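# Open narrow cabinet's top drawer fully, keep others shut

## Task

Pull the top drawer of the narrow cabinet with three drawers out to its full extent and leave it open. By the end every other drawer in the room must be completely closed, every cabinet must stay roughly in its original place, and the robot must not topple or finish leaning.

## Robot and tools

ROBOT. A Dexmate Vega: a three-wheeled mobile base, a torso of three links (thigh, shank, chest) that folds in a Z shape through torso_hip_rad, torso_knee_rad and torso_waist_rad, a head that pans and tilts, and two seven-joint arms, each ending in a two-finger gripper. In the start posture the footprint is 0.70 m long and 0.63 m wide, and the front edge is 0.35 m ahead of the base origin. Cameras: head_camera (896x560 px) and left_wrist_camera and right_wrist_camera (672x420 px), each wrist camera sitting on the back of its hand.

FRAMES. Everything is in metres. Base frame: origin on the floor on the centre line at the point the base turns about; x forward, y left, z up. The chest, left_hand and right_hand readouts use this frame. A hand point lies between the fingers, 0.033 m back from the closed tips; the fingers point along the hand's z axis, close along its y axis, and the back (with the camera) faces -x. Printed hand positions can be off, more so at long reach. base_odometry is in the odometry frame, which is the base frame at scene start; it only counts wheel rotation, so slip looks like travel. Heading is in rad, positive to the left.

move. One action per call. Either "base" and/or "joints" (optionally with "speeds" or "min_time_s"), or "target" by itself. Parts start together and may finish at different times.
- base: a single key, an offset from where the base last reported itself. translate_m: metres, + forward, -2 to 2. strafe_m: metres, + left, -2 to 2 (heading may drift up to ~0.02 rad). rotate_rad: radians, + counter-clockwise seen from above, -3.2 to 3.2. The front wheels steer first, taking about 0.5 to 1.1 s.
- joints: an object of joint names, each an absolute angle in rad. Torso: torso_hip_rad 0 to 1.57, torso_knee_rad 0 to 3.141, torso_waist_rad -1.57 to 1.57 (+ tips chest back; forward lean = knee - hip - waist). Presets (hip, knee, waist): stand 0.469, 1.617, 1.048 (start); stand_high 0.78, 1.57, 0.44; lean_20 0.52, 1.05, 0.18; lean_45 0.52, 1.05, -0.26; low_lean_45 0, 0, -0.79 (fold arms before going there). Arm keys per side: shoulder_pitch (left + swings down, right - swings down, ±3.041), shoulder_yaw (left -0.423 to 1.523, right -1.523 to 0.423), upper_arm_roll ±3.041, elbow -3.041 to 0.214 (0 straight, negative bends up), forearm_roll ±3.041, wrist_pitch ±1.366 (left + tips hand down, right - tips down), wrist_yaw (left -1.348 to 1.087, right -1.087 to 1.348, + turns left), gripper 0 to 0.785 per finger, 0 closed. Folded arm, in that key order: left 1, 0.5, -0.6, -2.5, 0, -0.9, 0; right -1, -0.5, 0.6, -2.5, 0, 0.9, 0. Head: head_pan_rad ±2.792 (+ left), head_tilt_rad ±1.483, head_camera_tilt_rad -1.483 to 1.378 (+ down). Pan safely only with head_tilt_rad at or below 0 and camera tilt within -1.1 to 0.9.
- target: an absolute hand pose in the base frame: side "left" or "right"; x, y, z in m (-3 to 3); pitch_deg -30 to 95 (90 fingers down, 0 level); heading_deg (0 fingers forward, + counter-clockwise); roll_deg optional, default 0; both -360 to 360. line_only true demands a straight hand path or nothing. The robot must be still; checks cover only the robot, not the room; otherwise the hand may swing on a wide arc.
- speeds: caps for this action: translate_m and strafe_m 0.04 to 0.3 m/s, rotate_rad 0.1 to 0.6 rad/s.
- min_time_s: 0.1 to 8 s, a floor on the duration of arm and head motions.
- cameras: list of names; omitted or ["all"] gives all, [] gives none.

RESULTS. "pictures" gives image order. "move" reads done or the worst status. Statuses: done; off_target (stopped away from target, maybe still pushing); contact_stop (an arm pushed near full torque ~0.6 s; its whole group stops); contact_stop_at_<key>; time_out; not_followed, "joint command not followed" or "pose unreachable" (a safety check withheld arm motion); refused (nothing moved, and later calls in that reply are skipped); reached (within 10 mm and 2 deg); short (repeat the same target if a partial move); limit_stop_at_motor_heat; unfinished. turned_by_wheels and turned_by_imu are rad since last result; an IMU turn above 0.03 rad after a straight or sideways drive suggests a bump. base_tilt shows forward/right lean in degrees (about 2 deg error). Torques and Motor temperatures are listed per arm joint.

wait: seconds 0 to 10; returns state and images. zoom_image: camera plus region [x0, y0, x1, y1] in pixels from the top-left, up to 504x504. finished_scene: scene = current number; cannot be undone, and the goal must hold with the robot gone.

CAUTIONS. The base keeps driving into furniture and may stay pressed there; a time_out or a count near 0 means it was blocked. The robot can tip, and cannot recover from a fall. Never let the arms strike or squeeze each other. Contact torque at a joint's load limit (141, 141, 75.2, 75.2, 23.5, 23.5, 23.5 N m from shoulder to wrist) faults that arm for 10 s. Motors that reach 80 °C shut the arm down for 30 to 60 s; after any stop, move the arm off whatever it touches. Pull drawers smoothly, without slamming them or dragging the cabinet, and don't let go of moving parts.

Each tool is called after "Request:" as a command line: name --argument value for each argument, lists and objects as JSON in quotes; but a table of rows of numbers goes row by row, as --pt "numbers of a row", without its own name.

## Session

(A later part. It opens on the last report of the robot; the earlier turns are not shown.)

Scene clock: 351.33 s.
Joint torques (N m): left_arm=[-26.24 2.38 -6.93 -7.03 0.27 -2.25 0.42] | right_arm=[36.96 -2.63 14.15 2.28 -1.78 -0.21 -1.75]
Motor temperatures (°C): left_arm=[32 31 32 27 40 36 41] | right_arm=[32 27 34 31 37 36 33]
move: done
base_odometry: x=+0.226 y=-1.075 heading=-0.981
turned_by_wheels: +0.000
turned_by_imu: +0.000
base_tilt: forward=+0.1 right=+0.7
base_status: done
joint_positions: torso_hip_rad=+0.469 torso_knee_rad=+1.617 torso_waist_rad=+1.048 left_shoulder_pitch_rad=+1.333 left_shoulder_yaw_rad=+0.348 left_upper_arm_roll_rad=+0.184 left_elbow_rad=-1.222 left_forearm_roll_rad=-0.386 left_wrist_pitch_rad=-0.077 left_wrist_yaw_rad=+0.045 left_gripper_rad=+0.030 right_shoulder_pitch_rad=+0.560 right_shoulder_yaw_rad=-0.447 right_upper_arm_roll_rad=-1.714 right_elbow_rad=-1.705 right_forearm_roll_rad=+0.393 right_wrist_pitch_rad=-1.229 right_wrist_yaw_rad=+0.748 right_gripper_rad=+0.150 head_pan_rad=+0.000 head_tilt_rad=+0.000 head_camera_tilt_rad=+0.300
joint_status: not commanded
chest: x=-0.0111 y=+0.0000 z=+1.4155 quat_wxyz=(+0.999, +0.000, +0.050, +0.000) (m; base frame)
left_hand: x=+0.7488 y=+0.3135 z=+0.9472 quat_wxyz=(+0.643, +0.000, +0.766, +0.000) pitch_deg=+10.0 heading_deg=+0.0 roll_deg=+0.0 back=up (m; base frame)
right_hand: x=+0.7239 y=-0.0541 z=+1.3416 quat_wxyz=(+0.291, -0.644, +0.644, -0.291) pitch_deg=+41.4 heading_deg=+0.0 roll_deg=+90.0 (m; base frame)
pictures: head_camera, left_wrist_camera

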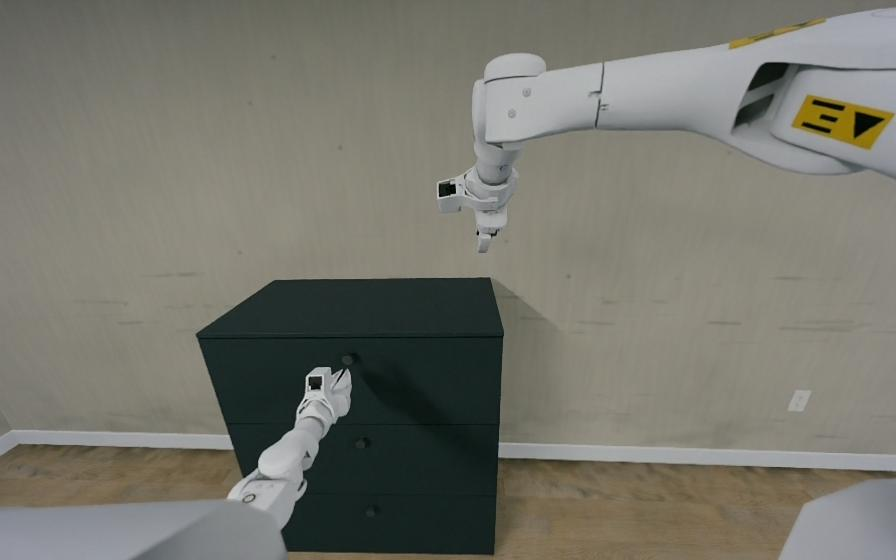

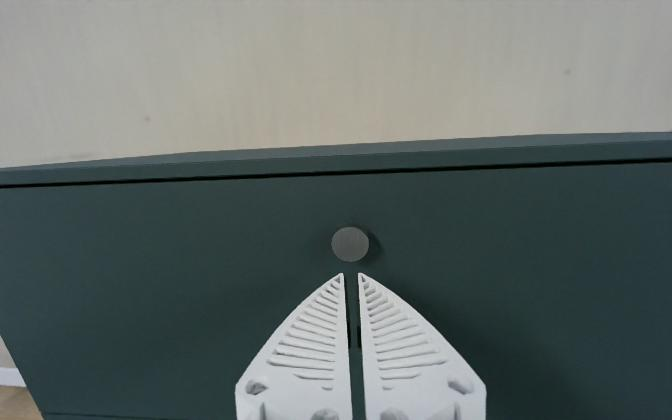

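Request:
move --joints '{"left_gripper_rad": 0.2}' --base '{"translate_m": 0.059}' --speeds '{"translate_m": 0.06}' --cameras '["left_wrist_camera"]'

Request:
move --joints '{"left_gripper_rad": 0.0}' --cameras '["left_wrist_camera"]'

Request:
zoom_image --camera "left_wrist_camera" --region '[250, 220, 450, 345]'

Scene clock: 355.13 s.
Joint torques (N m): left_arm=[-24.45 3.84 -7.92 -8.11 0.4 -3.94 0.1] | right_arm=[36.17 -3.41 14.6 3.08 -1.72 0.44 -1.77]
Motor temperatures (°C): left_arm=[32 31 32 27 40 36 41] | right_arm=[32 27 34 31 37 36 33]
move: done
base_odometry: x=+0.258 y=-1.124 heading=-0.981
turned_by_wheels: +0.000
turned_by_imu: +0.000
base_tilt: forward=+0.0 right=+0.8
base_status: done
joint_positions: torso_hip_rad=+0.469 torso_knee_rad=+1.617 torso_waist_rad=+1.048 left_shoulder_pitch_rad=+1.333 left_shoulder_yaw_rad=+0.348 left_upper_arm_roll_rad=+0.184 left_elbow_rad=-1.222 left_forearm_roll_rad=-0.386 left_wrist_pitch_rad=-0.077 left_wrist_yaw_rad=+0.045 left_gripper_rad=+0.200 right_shoulder_pitch_rad=+0.560 right_shoulder_yaw_rad=-0.447 right_upper_arm_roll_rad=-1.714 right_elbow_rad=-1.705 right_forearm_roll_rad=+0.393 right_wrist_pitch_rad=-1.229 right_wrist_yaw_rad=+0.748 right_gripper_rad=+0.150 head_pan_rad=+0.000 head_tilt_rad=+0.000 head_camera_tilt_rad=+0.300
joint_status: all done
chest: x=-0.0111 y=+0.0000 z=+1.4155 quat_wxyz=(+0.999, +0.000, +0.050, +0.000) (m; base frame)
left_hand: x=+0.7487 y=+0.3135 z=+0.9471 quat_wxyz=(+0.642, +0.000, +0.766, +0.000) pitch_deg=+10.0 heading_deg=+0.0 roll_deg=+0.0 back=up (m; base frame)
right_hand: x=+0.7239 y=-0.0541 z=+1.3416 quat_wxyz=(+0.291, -0.644, +0.644, -0.291) pitch_deg=+41.4 heading_deg=+0.0 roll_deg=+90.0 (m; base frame)
pictures: left_wrist_camera

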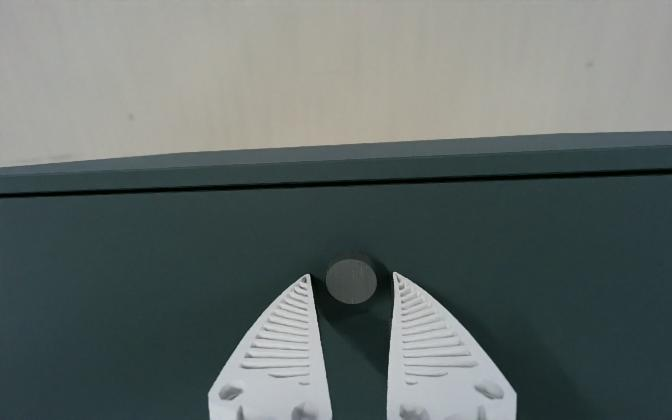

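Scene clock: 356.07 s.
Joint torques (N m): left_arm=[-25.73 4.63 -8.36 -10.43 -0.08 -5.84 0.37] | right_arm=[36.94 -2.45 14.42 2.18 -1.8 -0.34 -1.86]
Motor temperatures (°C): left_arm=[32 31 32 27 40 36 41] | right_arm=[32 27 34 31 37 36 33]
move: done
base_odometry: x=+0.258 y=-1.124 heading=-0.982
turned_by_wheels: +0.000
turned_by_imu: +0.000
base_tilt: forward=+0.1 right=+0.7
base_status: not commanded
joint_positions: torso_hip_rad=+0.469 torso_knee_rad=+1.617 torso_waist_rad=+1.048 left_shoulder_pitch_rad=+1.333 left_shoulder_yaw_rad=+0.348 left_upper_arm_roll_rad=+0.184 left_elbow_rad=-1.221 left_forearm_roll_rad=-0.386 left_wrist_pitch_rad=-0.077 left_wrist_yaw_rad=+0.045 left_gripper_rad=+0.000 right_shoulder_pitch_rad=+0.560 right_shoulder_yaw_rad=-0.447 right_upper_arm_roll_rad=-1.714 right_elbow_rad=-1.705 right_forearm_roll_rad=+0.393 right_wrist_pitch_rad=-1.229 right_wrist_yaw_rad=+0.748 right_gripper_rad=+0.150 head_pan_rad=+0.000 head_tilt_rad=+0.000 head_camera_tilt_rad=+0.300
joint_status: all done
chest: x=-0.0110 y=+0.0000 z=+1.4155 quat_wxyz=(+0.999, +0.000, +0.050, +0.000) (m; base frame)
left_hand: x=+0.7487 y=+0.3135 z=+0.9465 quat_wxyz=(+0.642, +0.000, +0.767, +0.000) pitch_deg=+10.1 heading_deg=+0.0 roll_deg=+0.0 back=up (m; base frame)
right_hand: x=+0.7240 y=-0.0541 z=+1.3414 quat_wxyz=(+0.291, -0.644, +0.644, -0.291) pitch_deg=+41.4 heading_deg=+0.0 roll_deg=+90.0 (m; base frame)
pictures: left_wrist_camera

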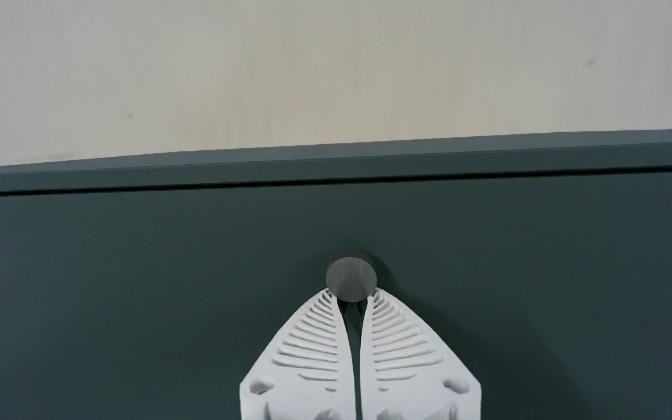

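Scaled by 2.520 from the camera's 672x420 image, which has a finer 960x600 frame.

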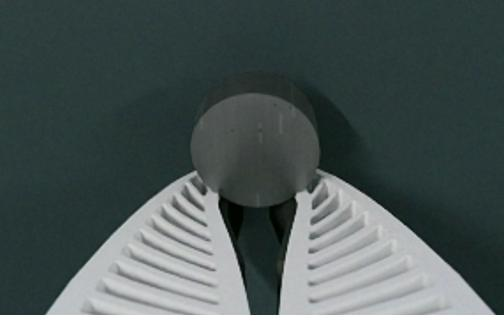

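Request:
move --joints '{"left_gripper_rad": 0.2}' --cameras '[]'

Request:
move --target '{"side": "left", "x": 0.75, "y": 0.3136, "z": 0.9625, "pitch_deg": 10, "heading_deg": 0, "roll_deg": 0, "line_only": true}' --cameras '["left_wrist_camera"]'

Request:
move --joints '{"left_gripper_rad": 0.0}' --cameras '["left_wrist_camera"]'

Request:
zoom_image --camera "left_wrist_camera" --region '[250, 220, 450, 345]'

Scene clock: 357.47 s.
Joint torques (N m): left_arm=[-26.91 3.87 -6.46 -10.51 0.25 -3.89 -0.99] | right_arm=[36.59 -3.15 14.9 2.54 -1.53 -0.05 -1.53]
Motor temperatures (°C): left_arm=[32 31 32 27 40 36 41] | right_arm=[32 27 34 31 37 36 33]
move: done
base_odometry: x=+0.258 y=-1.124 heading=-0.982
turned_by_wheels: +0.000
turned_by_imu: +0.000
base_tilt: forward=+0.1 right=+0.8
base_status: not commanded
joint_positions: torso_hip_rad=+0.469 torso_knee_rad=+1.617 torso_waist_rad=+1.048 left_shoulder_pitch_rad=+1.333 left_shoulder_yaw_rad=+0.348 left_upper_arm_roll_rad=+0.184 left_elbow_rad=-1.221 left_forearm_roll_rad=-0.386 left_wrist_pitch_rad=-0.077 left_wrist_yaw_rad=+0.046 left_gripper_rad=+0.200 right_shoulder_pitch_rad=+0.560 right_shoulder_yaw_rad=-0.447 right_upper_arm_roll_rad=-1.714 right_elbow_rad=-1.705 right_forearm_roll_rad=+0.393 right_wrist_pitch_rad=-1.229 right_wrist_yaw_rad=+0.748 right_gripper_rad=+0.150 head_pan_rad=+0.000 head_tilt_rad=+0.000 head_camera_tilt_rad=+0.300
joint_status: all done
chest: x=-0.0110 y=+0.0000 z=+1.4155 quat_wxyz=(+0.999, +0.000, +0.050, +0.000) (m; base frame)
left_hand: x=+0.7487 y=+0.3138 z=+0.9468 quat_wxyz=(+0.642, +0.000, +0.766, +0.000) pitch_deg=+10.1 heading_deg=+0.0 roll_deg=+0.0 back=up (m; base frame)
right_hand: x=+0.7240 y=-0.0541 z=+1.3415 quat_wxyz=(+0.291, -0.644, +0.644, -0.291) pitch_deg=+41.4 heading_deg=+0.0 roll_deg=+90.0 (m; base frame)
pictures: none
No camera images: "cameras" was empty.

Scene clock: 359.00 s.
Joint torques (N m): left_arm=[-20.98 6.15 -8.78 -12.89 0.11 -3.88 -0.38] | right_arm=[37.26 -2.21 14.91 2.97 -1.79 0.14 -1.68]
Motor temperatures (°C): left_arm=[32 31 32 27 40 36 41] | right_arm=[32 27 34 31 37 36 33]
move: done
base_odometry: x=+0.258 y=-1.124 heading=-0.982
turned_by_wheels: +0.000
turned_by_imu: +0.000
base_tilt: forward=+0.1 right=+0.7
base_status: not commanded
joint_positions: torso_hip_rad=+0.469 torso_knee_rad=+1.617 torso_waist_rad=+1.048 left_shoulder_pitch_rad=+1.347 left_shoulder_yaw_rad=+0.363 left_upper_arm_roll_rad=+0.175 left_elbow_rad=-1.293 left_forearm_roll_rad=-0.396 left_wrist_pitch_rad=-0.022 left_wrist_yaw_rad=+0.060 left_gripper_rad=+0.200 right_shoulder_pitch_rad=+0.560 right_shoulder_yaw_rad=-0.447 right_upper_arm_roll_rad=-1.714 right_elbow_rad=-1.705 right_forearm_roll_rad=+0.393 right_wrist_pitch_rad=-1.229 right_wrist_yaw_rad=+0.748 right_gripper_rad=+0.150 head_pan_rad=+0.000 head_tilt_rad=+0.000 head_camera_tilt_rad=+0.300
joint_status: not commanded
chest: x=-0.0110 y=+0.0000 z=+1.4155 quat_wxyz=(+0.999, +0.000, +0.050, +0.000) (m; base frame)
left_hand: x=+0.7497 y=+0.3136 z=+0.9609 quat_wxyz=(+0.642, +0.000, +0.767, +0.000) pitch_deg=+10.1 heading_deg=+0.0 roll_deg=+0.0 back=up (m; base frame)
left_hand_status: reached (straight line, planned for 0.6 s): 2 mm and 0.1 deg off.
right_hand: x=+0.7240 y=-0.0541 z=+1.3415 quat_wxyz=(+0.291, -0.644, +0.644, -0.291) pitch_deg=+41.4 heading_deg=+0.0 roll_deg=+90.0 (m; base frame)
pictures: left_wrist_camera

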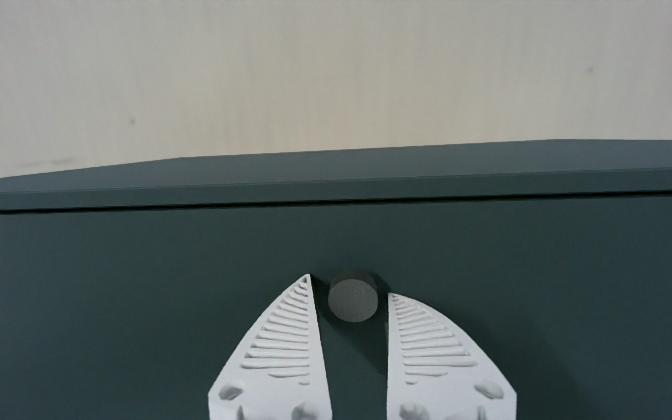

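Scene clock: 359.70 s.
Joint torques (N m): left_arm=[-17.75 6.94 -9.23 -11.95 0.2 -4.9 -0.24] | right_arm=[37.21 -2.29 14.49 3.29 -1.67 -0.47 -1.51]
Motor temperatures (°C): left_arm=[32 31 32 27 40 36 41] | right_arm=[32 27 34 31 37 36 33]
move: done
base_odometry: x=+0.259 y=-1.124 heading=-0.982
turned_by_wheels: +0.000
turned_by_imu: +0.000
base_tilt: forward=+0.1 right=+0.8
base_status: not commanded
joint_positions: torso_hip_rad=+0.469 torso_knee_rad=+1.617 torso_waist_rad=+1.048 left_shoulder_pitch_rad=+1.347 left_shoulder_yaw_rad=+0.364 left_upper_arm_roll_rad=+0.175 left_elbow_rad=-1.297 left_forearm_roll_rad=-0.396 left_wrist_pitch_rad=-0.019 left_wrist_yaw_rad=+0.060 left_gripper_rad=+0.000 right_shoulder_pitch_rad=+0.560 right_shoulder_yaw_rad=-0.447 right_upper_arm_roll_rad=-1.714 right_elbow_rad=-1.705 right_forearm_roll_rad=+0.393 right_wrist_pitch_rad=-1.229 right_wrist_yaw_rad=+0.748 right_gripper_rad=+0.150 head_pan_rad=+0.000 head_tilt_rad=+0.000 head_camera_tilt_rad=+0.300
joint_status: all done
chest: x=-0.0108 y=+0.0000 z=+1.4155 quat_wxyz=(+0.999, +0.000, +0.050, +0.000) (m; base frame)
left_hand: x=+0.7499 y=+0.3135 z=+0.9613 quat_wxyz=(+0.642, +0.000, +0.767, +0.000) pitch_deg=+10.1 heading_deg=+0.0 roll_deg=+0.0 back=up (m; base frame)
right_hand: x=+0.7242 y=-0.0541 z=+1.3413 quat_wxyz=(+0.291, -0.644, +0.644, -0.291) pitch_deg=+41.4 heading_deg=+0.0 roll_deg=+90.0 (m; base frame)
pictures: left_wrist_camera

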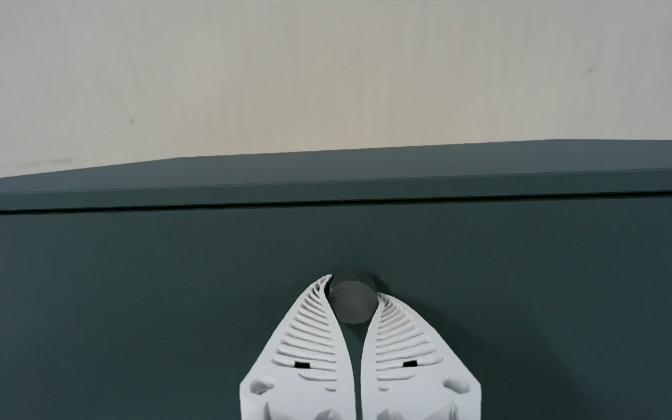

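Scaled by 2.520 from the camera's 672x420 image, which has a finer 960x600 frame.

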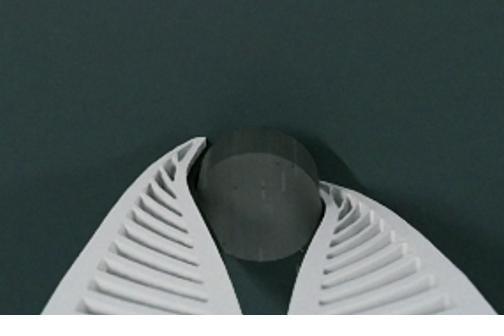

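Request:
move --base '{"translate_m": -0.06}' --speeds '{"translate_m": 0.06}' --cameras '["head_camera", "left_wrist_camera"]'

Scene clock: 361.43 s.
Joint torques (N m): left_arm=[-24.37 3.16 -6.26 -13.49 0.52 -5.53 -1.36] | right_arm=[37.5 -3.51 14.94 3.79 -1.76 -0.02 -1.55]
Motor temperatures (°C): left_arm=[32 31 32 27 40 36 41] | right_arm=[32 27 34 31 37 36 33]
move: done
base_odometry: x=+0.225 y=-1.074 heading=-0.982
turned_by_wheels: +0.000
turned_by_imu: +0.001
base_tilt: forward=+0.1 right=+0.7
base_status: done
joint_positions: torso_hip_rad=+0.469 torso_knee_rad=+1.617 torso_waist_rad=+1.048 left_shoulder_pitch_rad=+1.348 left_shoulder_yaw_rad=+0.364 left_upper_arm_roll_rad=+0.174 left_elbow_rad=-1.297 left_forearm_roll_rad=-0.396 left_wrist_pitch_rad=-0.019 left_wrist_yaw_rad=+0.061 left_gripper_rad=+0.000 right_shoulder_pitch_rad=+0.560 right_shoulder_yaw_rad=-0.447 right_upper_arm_roll_rad=-1.714 right_elbow_rad=-1.705 right_forearm_roll_rad=+0.393 right_wrist_pitch_rad=-1.229 right_wrist_yaw_rad=+0.748 right_gripper_rad=+0.150 head_pan_rad=+0.000 head_tilt_rad=+0.000 head_camera_tilt_rad=+0.300
joint_status: not commanded
chest: x=-0.0110 y=+0.0000 z=+1.4155 quat_wxyz=(+0.999, +0.000, +0.050, +0.000) (m; base frame)
left_hand: x=+0.7497 y=+0.3139 z=+0.9615 quat_wxyz=(+0.642, +0.000, +0.767, +0.000) pitch_deg=+10.1 heading_deg=+0.0 roll_deg=+0.0 back=up (m; base frame)
right_hand: x=+0.7240 y=-0.0541 z=+1.3414 quat_wxyz=(+0.291, -0.644, +0.644, -0.291) pitch_deg=+41.4 heading_deg=+0.0 roll_deg=+90.0 (m; base frame)
pictures: head_camera, left_wrist_camera

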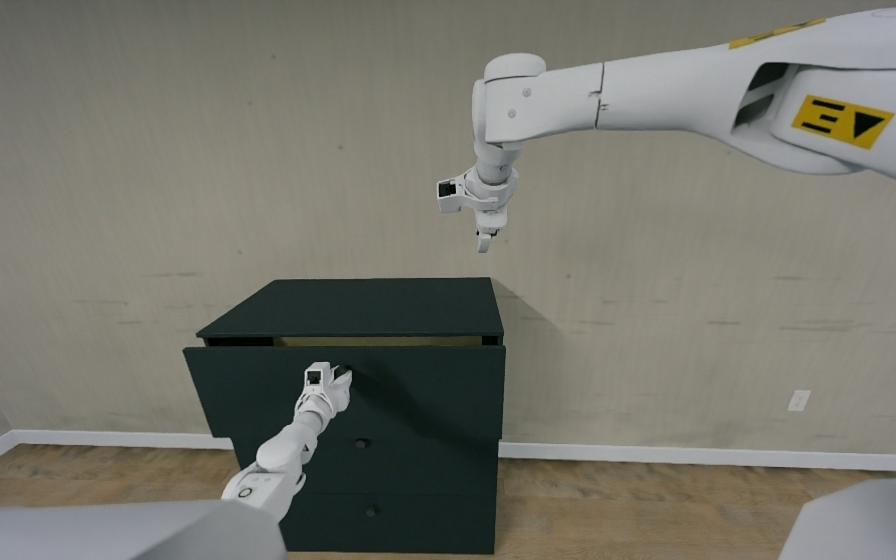

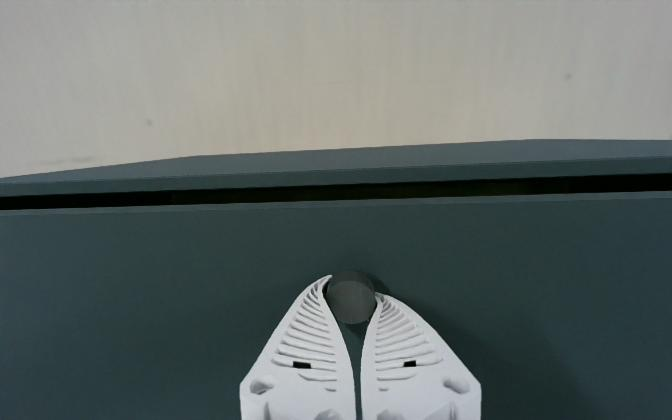

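Request:
move --base '{"translate_m": -0.28}' --speeds '{"translate_m": 0.12}' --cameras '["head_camera", "left_wrist_camera"]'

Scene clock: 365.43 s.
Joint torques (N m): left_arm=[-23.93 -5.56 9.51 -17.15 0.95 -4.83 -6.55] | right_arm=[36.95 -2.68 14.76 2.47 -1.68 -0.55 -1.4]
Motor temperatures (°C): left_arm=[32 31 32 27 40 37 41] | right_arm=[32 27 34 31 37 36 33]
move: done
base_odometry: x=+0.069 y=-0.842 heading=-0.982
turned_by_wheels: +0.000
turned_by_imu: -0.001
base_tilt: forward=+0.0 right=+0.7
base_status: done
joint_positions: torso_hip_rad=+0.469 torso_knee_rad=+1.617 torso_waist_rad=+1.048 left_shoulder_pitch_rad=+1.348 left_shoulder_yaw_rad=+0.364 left_upper_arm_roll_rad=+0.173 left_elbow_rad=-1.297 left_forearm_roll_rad=-0.397 left_wrist_pitch_rad=-0.019 left_wrist_yaw_rad=+0.063 left_gripper_rad=+0.000 right_shoulder_pitch_rad=+0.560 right_shoulder_yaw_rad=-0.447 right_upper_arm_roll_rad=-1.714 right_elbow_rad=-1.705 right_forearm_roll_rad=+0.393 right_wrist_pitch_rad=-1.229 right_wrist_yaw_rad=+0.748 right_gripper_rad=+0.150 head_pan_rad=+0.000 head_tilt_rad=+0.000 head_camera_tilt_rad=+0.300
joint_status: not commanded
chest: x=-0.0109 y=+0.0000 z=+1.4155 quat_wxyz=(+0.999, +0.000, +0.050, +0.000) (m; base frame)
left_hand: x=+0.7498 y=+0.3157 z=+0.9615 quat_wxyz=(+0.642, -0.001, +0.767, +0.002) pitch_deg=+10.1 heading_deg=+0.2 roll_deg=+0.0 back=up (m; base frame)
right_hand: x=+0.7240 y=-0.0541 z=+1.3414 quat_wxyz=(+0.291, -0.644, +0.644, -0.291) pitch_deg=+41.4 heading_deg=+0.0 roll_deg=+90.0 (m; base frame)
pictures: head_camera, left_wrist_camera

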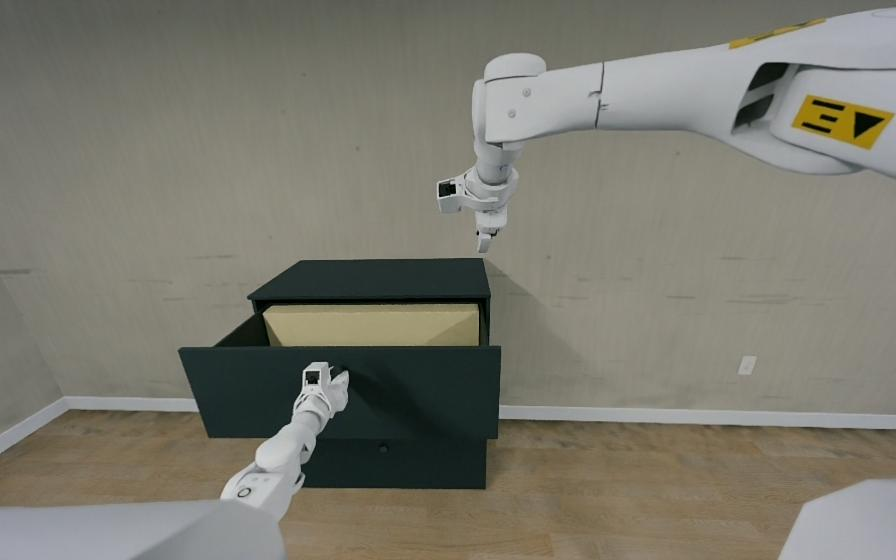

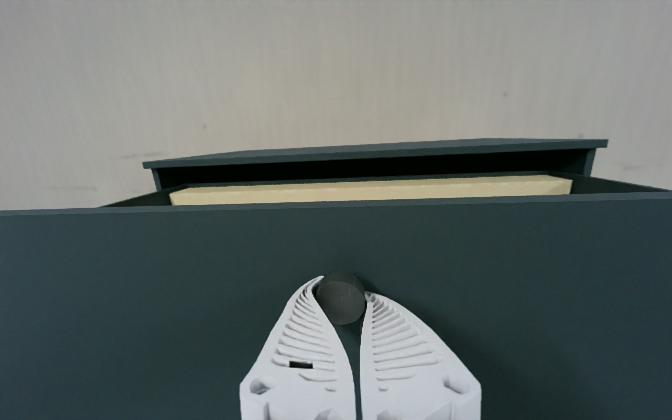

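Request:
move --base '{"translate_m": -0.08}' --speeds '{"translate_m": 0.08}' --cameras '["head_camera", "left_wrist_camera"]'

Scene clock: 367.60 s.
Joint torques (N m): left_arm=[-20.18 -7.27 12.89 -15.27 0.71 -4.71 -7.42] | right_arm=[35.78 -3.73 14.86 2.49 -1.62 -0.14 -1.71]
Motor temperatures (°C): left_arm=[32 31 32 27 40 37 42] | right_arm=[32 27 34 31 37 36 33]
move: done
base_odometry: x=+0.025 y=-0.775 heading=-0.982
turned_by_wheels: +0.000
turned_by_imu: +0.000
base_tilt: forward=+0.1 right=+0.7
base_status: done
joint_positions: torso_hip_rad=+0.469 torso_knee_rad=+1.617 torso_waist_rad=+1.048 left_shoulder_pitch_rad=+1.348 left_shoulder_yaw_rad=+0.365 left_upper_arm_roll_rad=+0.173 left_elbow_rad=-1.297 left_forearm_roll_rad=-0.397 left_wrist_pitch_rad=-0.019 left_wrist_yaw_rad=+0.063 left_gripper_rad=+0.000 right_shoulder_pitch_rad=+0.560 right_shoulder_yaw_rad=-0.447 right_upper_arm_roll_rad=-1.714 right_elbow_rad=-1.705 right_forearm_roll_rad=+0.393 right_wrist_pitch_rad=-1.229 right_wrist_yaw_rad=+0.748 right_gripper_rad=+0.150 head_pan_rad=+0.000 head_tilt_rad=+0.000 head_camera_tilt_rad=+0.300
joint_status: not commanded
chest: x=-0.0108 y=+0.0000 z=+1.4155 quat_wxyz=(+0.999, +0.000, +0.050, +0.000) (m; base frame)
left_hand: x=+0.7500 y=+0.3160 z=+0.9618 quat_wxyz=(+0.642, -0.001, +0.766, +0.002) pitch_deg=+10.1 heading_deg=+0.3 roll_deg=+0.1 back=up (m; base frame)
right_hand: x=+0.7242 y=-0.0541 z=+1.3413 quat_wxyz=(+0.291, -0.644, +0.644, -0.291) pitch_deg=+41.4 heading_deg=+0.0 roll_deg=+90.0 (m; base frame)
pictures: head_camera, left_wrist_camera

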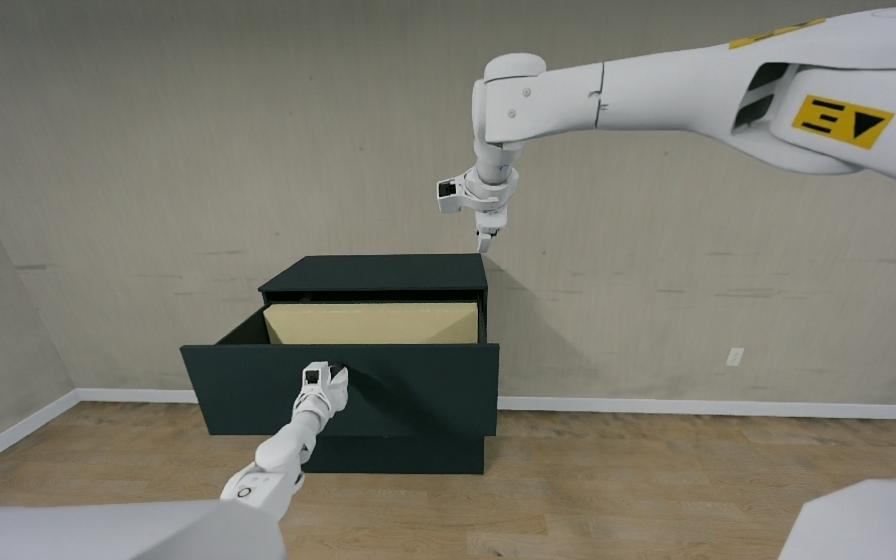

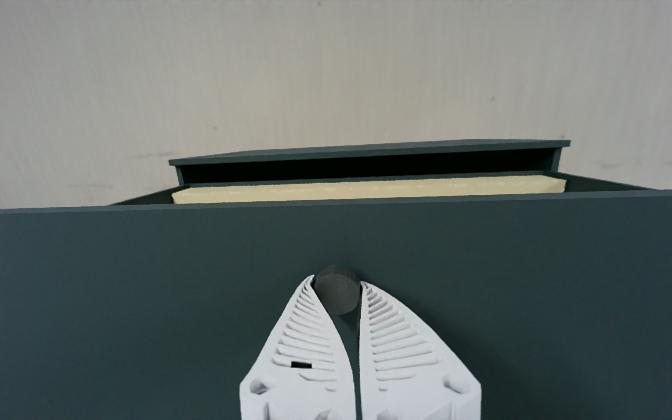

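Request:
move --base '{"translate_m": -0.05}' --speeds '{"translate_m": 0.06}' --cameras '["head_camera", "left_wrist_camera"]'

Scene clock: 369.73 s.
Joint torques (N m): left_arm=[-20.31 1.81 -4.03 -6.89 0.61 -3.46 -0.14] | right_arm=[37.12 -3.6 14.55 3.22 -1.8 0.88 -1.65]
Motor temperatures (°C): left_arm=[32 31 32 27 40 37 42] | right_arm=[32 27 34 31 37 36 33]
move: done
base_odometry: x=-0.003 y=-0.734 heading=-0.982
turned_by_wheels: -0.001
turned_by_imu: -0.001
base_tilt: forward=+0.1 right=+0.8
base_status: done
joint_positions: torso_hip_rad=+0.469 torso_knee_rad=+1.617 torso_waist_rad=+1.048 left_shoulder_pitch_rad=+1.348 left_shoulder_yaw_rad=+0.364 left_upper_arm_roll_rad=+0.174 left_elbow_rad=-1.298 left_forearm_roll_rad=-0.396 left_wrist_pitch_rad=-0.019 left_wrist_yaw_rad=+0.060 left_gripper_rad=+0.000 right_shoulder_pitch_rad=+0.560 right_shoulder_yaw_rad=-0.448 right_upper_arm_roll_rad=-1.714 right_elbow_rad=-1.705 right_forearm_roll_rad=+0.393 right_wrist_pitch_rad=-1.229 right_wrist_yaw_rad=+0.748 right_gripper_rad=+0.150 head_pan_rad=+0.000 head_tilt_rad=+0.000 head_camera_tilt_rad=+0.300
joint_status: not commanded
chest: x=-0.0111 y=+0.0000 z=+1.4155 quat_wxyz=(+0.999, +0.000, +0.050, +0.000) (m; base frame)
left_hand: x=+0.7499 y=+0.3138 z=+0.9623 quat_wxyz=(+0.643, +0.000, +0.766, +0.000) pitch_deg=+10.0 heading_deg=+0.0 roll_deg=+0.0 back=up (m; base frame)
right_hand: x=+0.7239 y=-0.0541 z=+1.3416 quat_wxyz=(+0.291, -0.644, +0.644, -0.291) pitch_deg=+41.4 heading_deg=+0.0 roll_deg=+90.0 (m; base frame)
pictures: head_camera, left_wrist_camera

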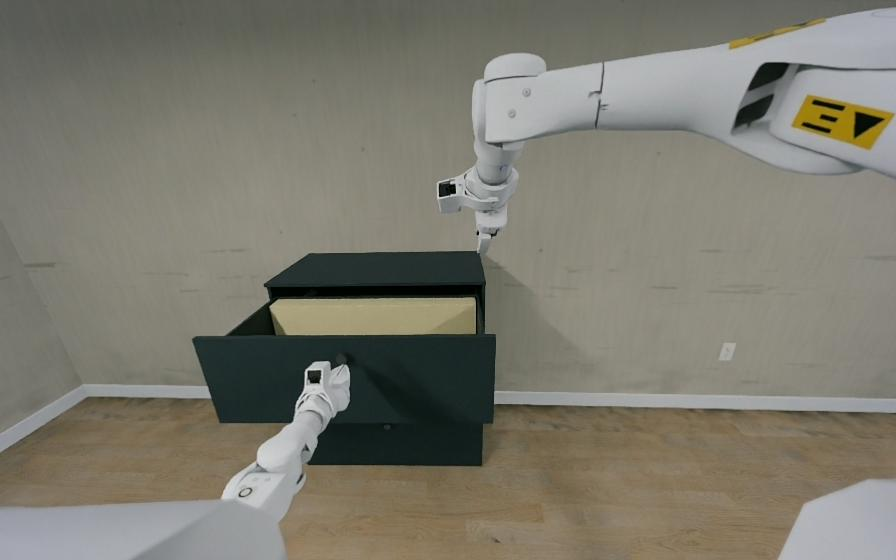

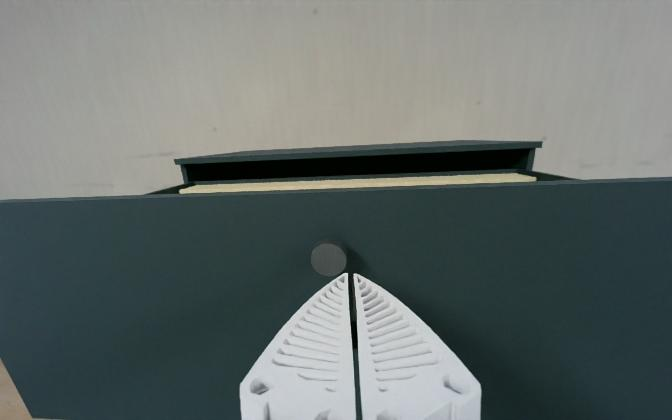

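Request:
move --joints '{"left_gripper_rad": 0.2}' --cameras '[]'

Request:
move --target '{"side": "left", "x": 0.75, "y": 0.3305, "z": 0.957, "pitch_deg": 10, "heading_deg": 0, "roll_deg": 0, "line_only": true}' --cameras '["left_wrist_camera"]'

Request:
move --base '{"translate_m": 0.06}' --speeds '{"translate_m": 0.08}' --cameras '["left_wrist_camera"]'

Scene clock: 371.37 s.
Joint torques (N m): left_arm=[-21.54 2.59 -3.87 -7.75 0.47 -3.22 -0.27] | right_arm=[36.5 -2.61 14.33 3.62 -1.74 -0.14 -1.67]
Motor temperatures (°C): left_arm=[32 31 32 27 40 37 42] | right_arm=[32 27 34 31 37 36 33]
move: done
base_odometry: x=-0.003 y=-0.734 heading=-0.982
turned_by_wheels: +0.000
turned_by_imu: +0.000
base_tilt: forward=+0.1 right=+0.8
base_status: not commanded
joint_positions: torso_hip_rad=+0.469 torso_knee_rad=+1.617 torso_waist_rad=+1.048 left_shoulder_pitch_rad=+1.348 left_shoulder_yaw_rad=+0.364 left_upper_arm_roll_rad=+0.174 left_elbow_rad=-1.298 left_forearm_roll_rad=-0.396 left_wrist_pitch_rad=-0.019 left_wrist_yaw_rad=+0.060 left_gripper_rad=+0.200 right_shoulder_pitch_rad=+0.560 right_shoulder_yaw_rad=-0.448 right_upper_arm_roll_rad=-1.714 right_elbow_rad=-1.705 right_forearm_roll_rad=+0.393 right_wrist_pitch_rad=-1.229 right_wrist_yaw_rad=+0.748 right_gripper_rad=+0.150 head_pan_rad=+0.000 head_tilt_rad=+0.000 head_camera_tilt_rad=+0.300
joint_status: all done
chest: x=-0.0111 y=+0.0000 z=+1.4155 quat_wxyz=(+0.999, +0.000, +0.050, +0.000) (m; base frame)
left_hand: x=+0.7499 y=+0.3138 z=+0.9623 quat_wxyz=(+0.643, +0.000, +0.766, +0.000) pitch_deg=+10.0 heading_deg=+0.0 roll_deg=+0.0 back=up (m; base frame)
right_hand: x=+0.7239 y=-0.0541 z=+1.3416 quat_wxyz=(+0.291, -0.644, +0.644, -0.291) pitch_deg=+41.4 heading_deg=+0.0 roll_deg=+90.0 (m; base frame)
pictures: none
No camera images: "cameras" was empty.

Scene clock: 372.70 s.
Joint torques (N m): left_arm=[-26.36 7.58 -9.09 -6.37 -0.2 -2.9 -0.36] | right_arm=[36.84 -1.71 14.21 3.75 -1.81 -0.03 -1.58]
Motor temperatures (°C): left_arm=[32 31 32 27 40 37 42] | right_arm=[32 27 34 31 37 36 33]
move: done
base_odometry: x=-0.003 y=-0.734 heading=-0.982
turned_by_wheels: +0.000
turned_by_imu: +0.000
base_tilt: forward=+0.1 right=+0.8
base_status: not commanded
joint_positions: torso_hip_rad=+0.469 torso_knee_rad=+1.617 torso_waist_rad=+1.048 left_shoulder_pitch_rad=+1.338 left_shoulder_yaw_rad=+0.376 left_upper_arm_roll_rad=+0.162 left_elbow_rad=-1.250 left_forearm_roll_rad=-0.406 left_wrist_pitch_rad=-0.049 left_wrist_yaw_rad=+0.026 left_gripper_rad=+0.200 right_shoulder_pitch_rad=+0.560 right_shoulder_yaw_rad=-0.448 right_upper_arm_roll_rad=-1.714 right_elbow_rad=-1.705 right_forearm_roll_rad=+0.393 right_wrist_pitch_rad=-1.229 right_wrist_yaw_rad=+0.748 right_gripper_rad=+0.150 head_pan_rad=+0.000 head_tilt_rad=+0.000 head_camera_tilt_rad=+0.300
joint_status: not commanded
chest: x=-0.0111 y=+0.0000 z=+1.4155 quat_wxyz=(+0.999, +0.000, +0.050, +0.000) (m; base frame)
left_hand: x=+0.7498 y=+0.3291 z=+0.9569 quat_wxyz=(+0.642, +0.000, +0.766, +0.000) pitch_deg=+10.0 heading_deg=+0.0 roll_deg=+0.0 back=up (m; base frame)
left_hand_status: reached (straight line, planned for 0.5 s): 1 mm and 0.0 deg off.
right_hand: x=+0.7239 y=-0.0541 z=+1.3416 quat_wxyz=(+0.291, -0.644, +0.644, -0.291) pitch_deg=+41.4 heading_deg=+0.0 roll_deg=+90.0 (m; base frame)
pictures: left_wrist_camera

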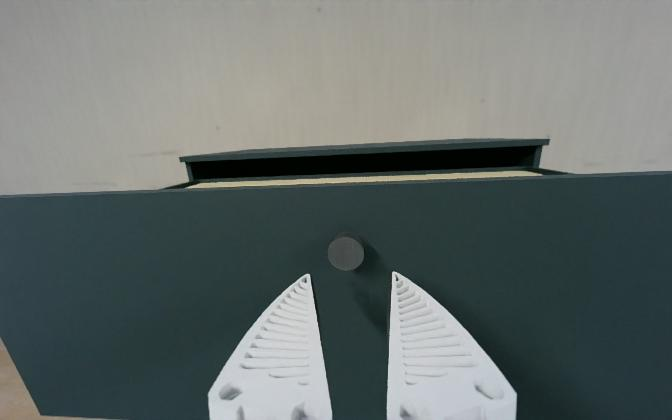

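Scene clock: 374.17 s.
Joint torques (N m): left_arm=[-25.01 6.59 -9.78 -6.14 -0.38 -2.89 -0.23] | right_arm=[36.45 -2 14.44 2.19 -1.74 0.23 -1.77]
Motor temperatures (°C): left_arm=[32 31 32 27 40 37 42] | right_arm=[32 27 34 31 37 36 33]
move: done
base_odometry: x=+0.030 y=-0.783 heading=-0.982
turned_by_wheels: +0.000
turned_by_imu: +0.000
base_tilt: forward=+0.0 right=+0.8
base_status: done
joint_positions: torso_hip_rad=+0.469 torso_knee_rad=+1.617 torso_waist_rad=+1.048 left_shoulder_pitch_rad=+1.337 left_shoulder_yaw_rad=+0.377 left_upper_arm_roll_rad=+0.161 left_elbow_rad=-1.246 left_forearm_roll_rad=-0.407 left_wrist_pitch_rad=-0.051 left_wrist_yaw_rad=+0.024 left_gripper_rad=+0.200 right_shoulder_pitch_rad=+0.560 right_shoulder_yaw_rad=-0.448 right_upper_arm_roll_rad=-1.714 right_elbow_rad=-1.705 right_forearm_roll_rad=+0.393 right_wrist_pitch_rad=-1.229 right_wrist_yaw_rad=+0.748 right_gripper_rad=+0.150 head_pan_rad=+0.000 head_tilt_rad=+0.000 head_camera_tilt_rad=+0.300
joint_status: not commanded
chest: x=-0.0110 y=+0.0000 z=+1.4155 quat_wxyz=(+0.999, +0.000, +0.050, +0.000) (m; base frame)
left_hand: x=+0.7498 y=+0.3302 z=+0.9564 quat_wxyz=(+0.642, +0.000, +0.766, +0.000) pitch_deg=+10.1 heading_deg=+0.0 roll_deg=+0.0 back=up (m; base frame)
right_hand: x=+0.7240 y=-0.0541 z=+1.3415 quat_wxyz=(+0.291, -0.644, +0.644, -0.291) pitch_deg=+41.4 heading_deg=+0.0 roll_deg=+90.0 (m; base frame)
pictures: left_wrist_camera

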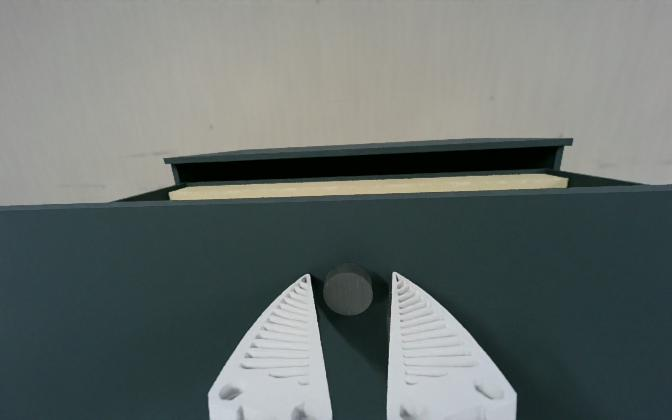

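Request:
move --joints '{"left_gripper_rad": 0.0}' --cameras '["left_wrist_camera"]'

Request:
move --base '{"translate_m": -0.02}' --speeds '{"translate_m": 0.05}' --cameras '["left_wrist_camera"]'

Scene clock: 375.27 s.
Joint torques (N m): left_arm=[-24.35 6.25 -7.43 -7.77 0.23 -2.91 -0.75] | right_arm=[36.5 -2.35 14.78 3.17 -1.6 0 -1.71]
Motor temperatures (°C): left_arm=[32 31 32 27 40 37 42] | right_arm=[32 27 34 31 37 36 33]
move: done
base_odometry: x=+0.030 y=-0.783 heading=-0.982
turned_by_wheels: +0.000
turned_by_imu: +0.000
base_tilt: forward=+0.1 right=+0.7
base_status: not commanded
joint_positions: torso_hip_rad=+0.469 torso_knee_rad=+1.617 torso_waist_rad=+1.048 left_shoulder_pitch_rad=+1.337 left_shoulder_yaw_rad=+0.377 left_upper_arm_roll_rad=+0.161 left_elbow_rad=-1.246 left_forearm_roll_rad=-0.407 left_wrist_pitch_rad=-0.051 left_wrist_yaw_rad=+0.024 left_gripper_rad=+0.000 right_shoulder_pitch_rad=+0.560 right_shoulder_yaw_rad=-0.448 right_upper_arm_roll_rad=-1.714 right_elbow_rad=-1.705 right_forearm_roll_rad=+0.393 right_wrist_pitch_rad=-1.229 right_wrist_yaw_rad=+0.748 right_gripper_rad=+0.150 head_pan_rad=+0.000 head_tilt_rad=+0.000 head_camera_tilt_rad=+0.300
joint_status: all done
chest: x=-0.0110 y=+0.0000 z=+1.4155 quat_wxyz=(+0.999, +0.000, +0.050, +0.000) (m; base frame)
left_hand: x=+0.7499 y=+0.3305 z=+0.9565 quat_wxyz=(+0.642, +0.000, +0.766, +0.000) pitch_deg=+10.1 heading_deg=+0.0 roll_deg=+0.0 back=up (m; base frame)
right_hand: x=+0.7240 y=-0.0541 z=+1.3414 quat_wxyz=(+0.291, -0.644, +0.644, -0.291) pitch_deg=+41.4 heading_deg=+0.0 roll_deg=+90.0 (m; base frame)
pictures: left_wrist_camera

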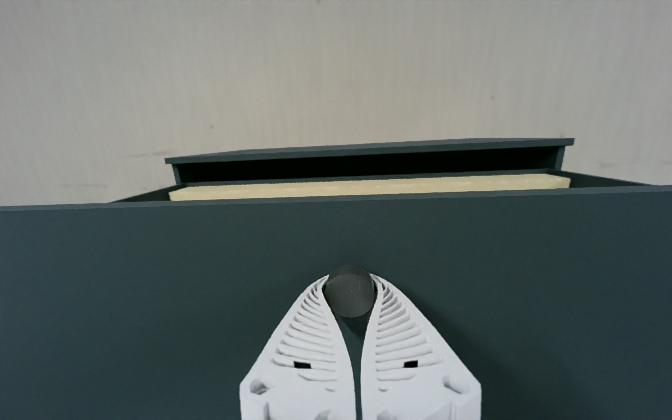

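Scene clock: 376.70 s.
Joint torques (N m): left_arm=[-15.79 5.46 -5.39 -7.15 0.22 -2.27 -0.77] | right_arm=[36.07 -3.05 14.78 3.07 -1.72 0.04 -1.72]
Motor temperatures (°C): left_arm=[32 31 32 27 40 36 42] | right_arm=[32 27 34 31 37 36 33]
move: done
base_odometry: x=+0.019 y=-0.767 heading=-0.983
turned_by_wheels: +0.000
turned_by_imu: -0.001
base_tilt: forward=+0.1 right=+0.7
base_status: done
joint_positions: torso_hip_rad=+0.469 torso_knee_rad=+1.617 torso_waist_rad=+1.048 left_shoulder_pitch_rad=+1.337 left_shoulder_yaw_rad=+0.377 left_upper_arm_roll_rad=+0.161 left_elbow_rad=-1.246 left_forearm_roll_rad=-0.407 left_wrist_pitch_rad=-0.052 left_wrist_yaw_rad=+0.024 left_gripper_rad=+0.000 right_shoulder_pitch_rad=+0.560 right_shoulder_yaw_rad=-0.448 right_upper_arm_roll_rad=-1.714 right_elbow_rad=-1.705 right_forearm_roll_rad=+0.393 right_wrist_pitch_rad=-1.229 right_wrist_yaw_rad=+0.748 right_gripper_rad=+0.150 head_pan_rad=+0.000 head_tilt_rad=+0.000 head_camera_tilt_rad=+0.300
joint_status: not commanded
chest: x=-0.0109 y=+0.0000 z=+1.4155 quat_wxyz=(+0.999, +0.000, +0.050, +0.000) (m; base frame)
left_hand: x=+0.7501 y=+0.3306 z=+0.9567 quat_wxyz=(+0.643, +0.000, +0.766, +0.000) pitch_deg=+10.0 heading_deg=+0.0 roll_deg=+0.0 back=up (m; base frame)
right_hand: x=+0.7241 y=-0.0541 z=+1.3414 quat_wxyz=(+0.291, -0.644, +0.644, -0.291) pitch_deg=+41.4 heading_deg=+0.0 roll_deg=+90.0 (m; base frame)
pictures: left_wrist_camera

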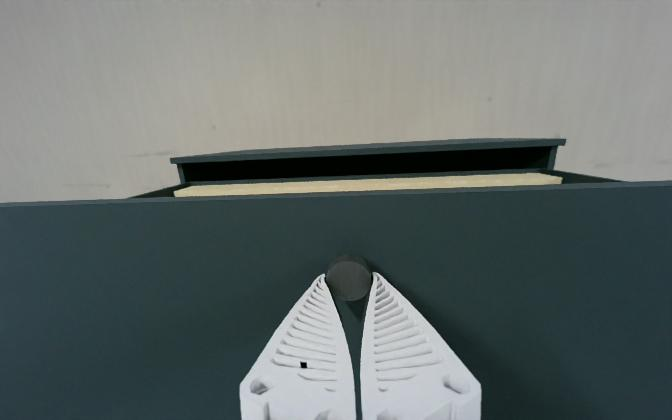

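Request:
move --base '{"translate_m": 0.38}' --speeds '{"translate_m": 0.12}' --cameras '["left_wrist_camera"]'

Request:
move --base '{"translate_m": 0.05}' --speeds '{"translate_m": 0.05}' --cameras '["head_camera", "left_wrist_camera"]'

Scene clock: 381.17 s.
Joint torques (N m): left_arm=[-21.62 11.85 -16.73 -3.38 -0.13 -2.77 3.74] | right_arm=[36.72 -2.47 13.92 2.98 -1.87 -0.73 -1.65]
Motor temperatures (°C): left_arm=[32 31 32 27 40 36 42] | right_arm=[32 27 34 31 37 36 33]
move: done
base_odometry: x=+0.231 y=-1.083 heading=-0.984
turned_by_wheels: -0.001
turned_by_imu: -0.002
base_tilt: forward=+0.0 right=+0.8
base_status: done
joint_positions: torso_hip_rad=+0.469 torso_knee_rad=+1.617 torso_waist_rad=+1.048 left_shoulder_pitch_rad=+1.337 left_shoulder_yaw_rad=+0.377 left_upper_arm_roll_rad=+0.161 left_elbow_rad=-1.247 left_forearm_roll_rad=-0.407 left_wrist_pitch_rad=-0.052 left_wrist_yaw_rad=+0.022 left_gripper_rad=+0.000 right_shoulder_pitch_rad=+0.560 right_shoulder_yaw_rad=-0.448 right_upper_arm_roll_rad=-1.714 right_elbow_rad=-1.705 right_forearm_roll_rad=+0.393 right_wrist_pitch_rad=-1.229 right_wrist_yaw_rad=+0.748 right_gripper_rad=+0.150 head_pan_rad=+0.000 head_tilt_rad=+0.000 head_camera_tilt_rad=+0.300
joint_status: not commanded
chest: x=-0.0110 y=+0.0000 z=+1.4155 quat_wxyz=(+0.999, +0.000, +0.050, +0.000) (m; base frame)
left_hand: x=+0.7500 y=+0.3292 z=+0.9565 quat_wxyz=(+0.643, +0.001, +0.766, -0.001) pitch_deg=+10.0 heading_deg=-0.1 roll_deg=+0.0 back=up (m; base frame)
right_hand: x=+0.7240 y=-0.0541 z=+1.3414 quat_wxyz=(+0.291, -0.644, +0.644, -0.291) pitch_deg=+41.4 heading_deg=+0.0 roll_deg=+90.0 (m; base frame)
pictures: left_wrist_camera

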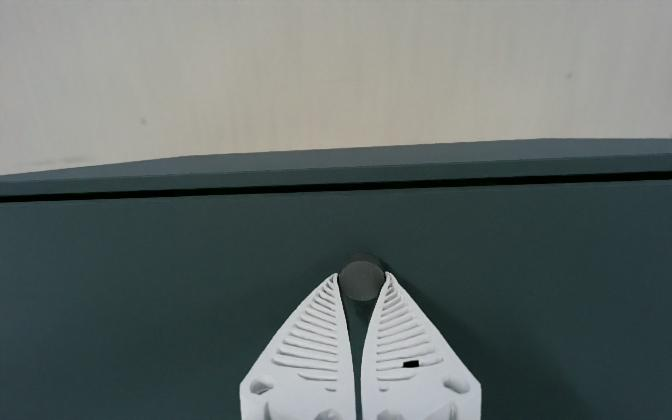

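Scene clock: 383.00 s.
Joint torques (N m): left_arm=[-31.34 12.46 -21.29 -7.27 -0.32 -4.48 4.84] | right_arm=[37.11 -2.56 14.05 2.8 -1.83 -0.04 -1.56]
Motor temperatures (°C): left_arm=[32 31 32 27 40 36 42] | right_arm=[32 27 34 31 37 36 33]
move: done
base_odometry: x=+0.258 y=-1.124 heading=-0.985
turned_by_wheels: -0.001
turned_by_imu: -0.001
base_tilt: forward=+0.1 right=+0.7
base_status: done
joint_positions: torso_hip_rad=+0.469 torso_knee_rad=+1.617 torso_waist_rad=+1.048 left_shoulder_pitch_rad=+1.338 left_shoulder_yaw_rad=+0.377 left_upper_arm_roll_rad=+0.162 left_elbow_rad=-1.246 left_forearm_roll_rad=-0.407 left_wrist_pitch_rad=-0.051 left_wrist_yaw_rad=+0.022 left_gripper_rad=+0.000 right_shoulder_pitch_rad=+0.560 right_shoulder_yaw_rad=-0.448 right_upper_arm_roll_rad=-1.714 right_elbow_rad=-1.705 right_forearm_roll_rad=+0.393 right_wrist_pitch_rad=-1.229 right_wrist_yaw_rad=+0.748 right_gripper_rad=+0.150 head_pan_rad=+0.000 head_tilt_rad=+0.000 head_camera_tilt_rad=+0.300
joint_status: not commanded
chest: x=-0.0113 y=+0.0000 z=+1.4155 quat_wxyz=(+0.999, +0.000, +0.050, +0.000) (m; base frame)
left_hand: x=+0.7495 y=+0.3289 z=+0.9561 quat_wxyz=(+0.642, +0.001, +0.767, -0.001) pitch_deg=+10.1 heading_deg=-0.2 roll_deg=+0.0 back=up (m; base frame)
right_hand: x=+0.7237 y=-0.0541 z=+1.3417 quat_wxyz=(+0.291, -0.644, +0.644, -0.291) pitch_deg=+41.4 heading_deg=+0.0 roll_deg=+90.0 (m; base frame)
pictures: head_camera, left_wrist_camera

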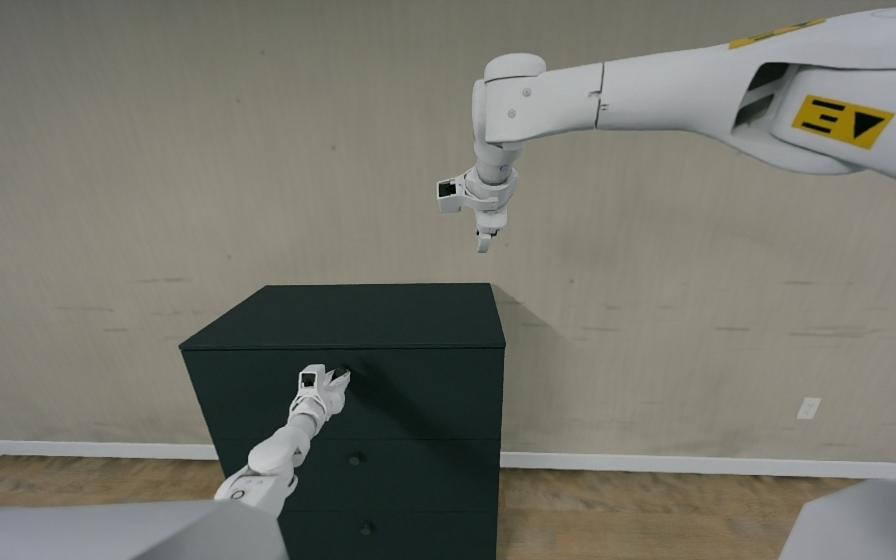

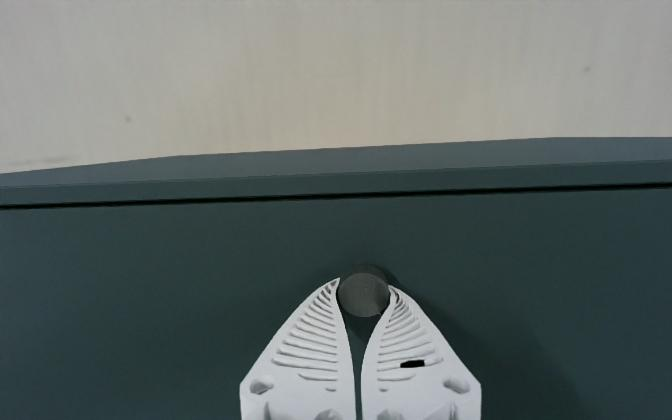

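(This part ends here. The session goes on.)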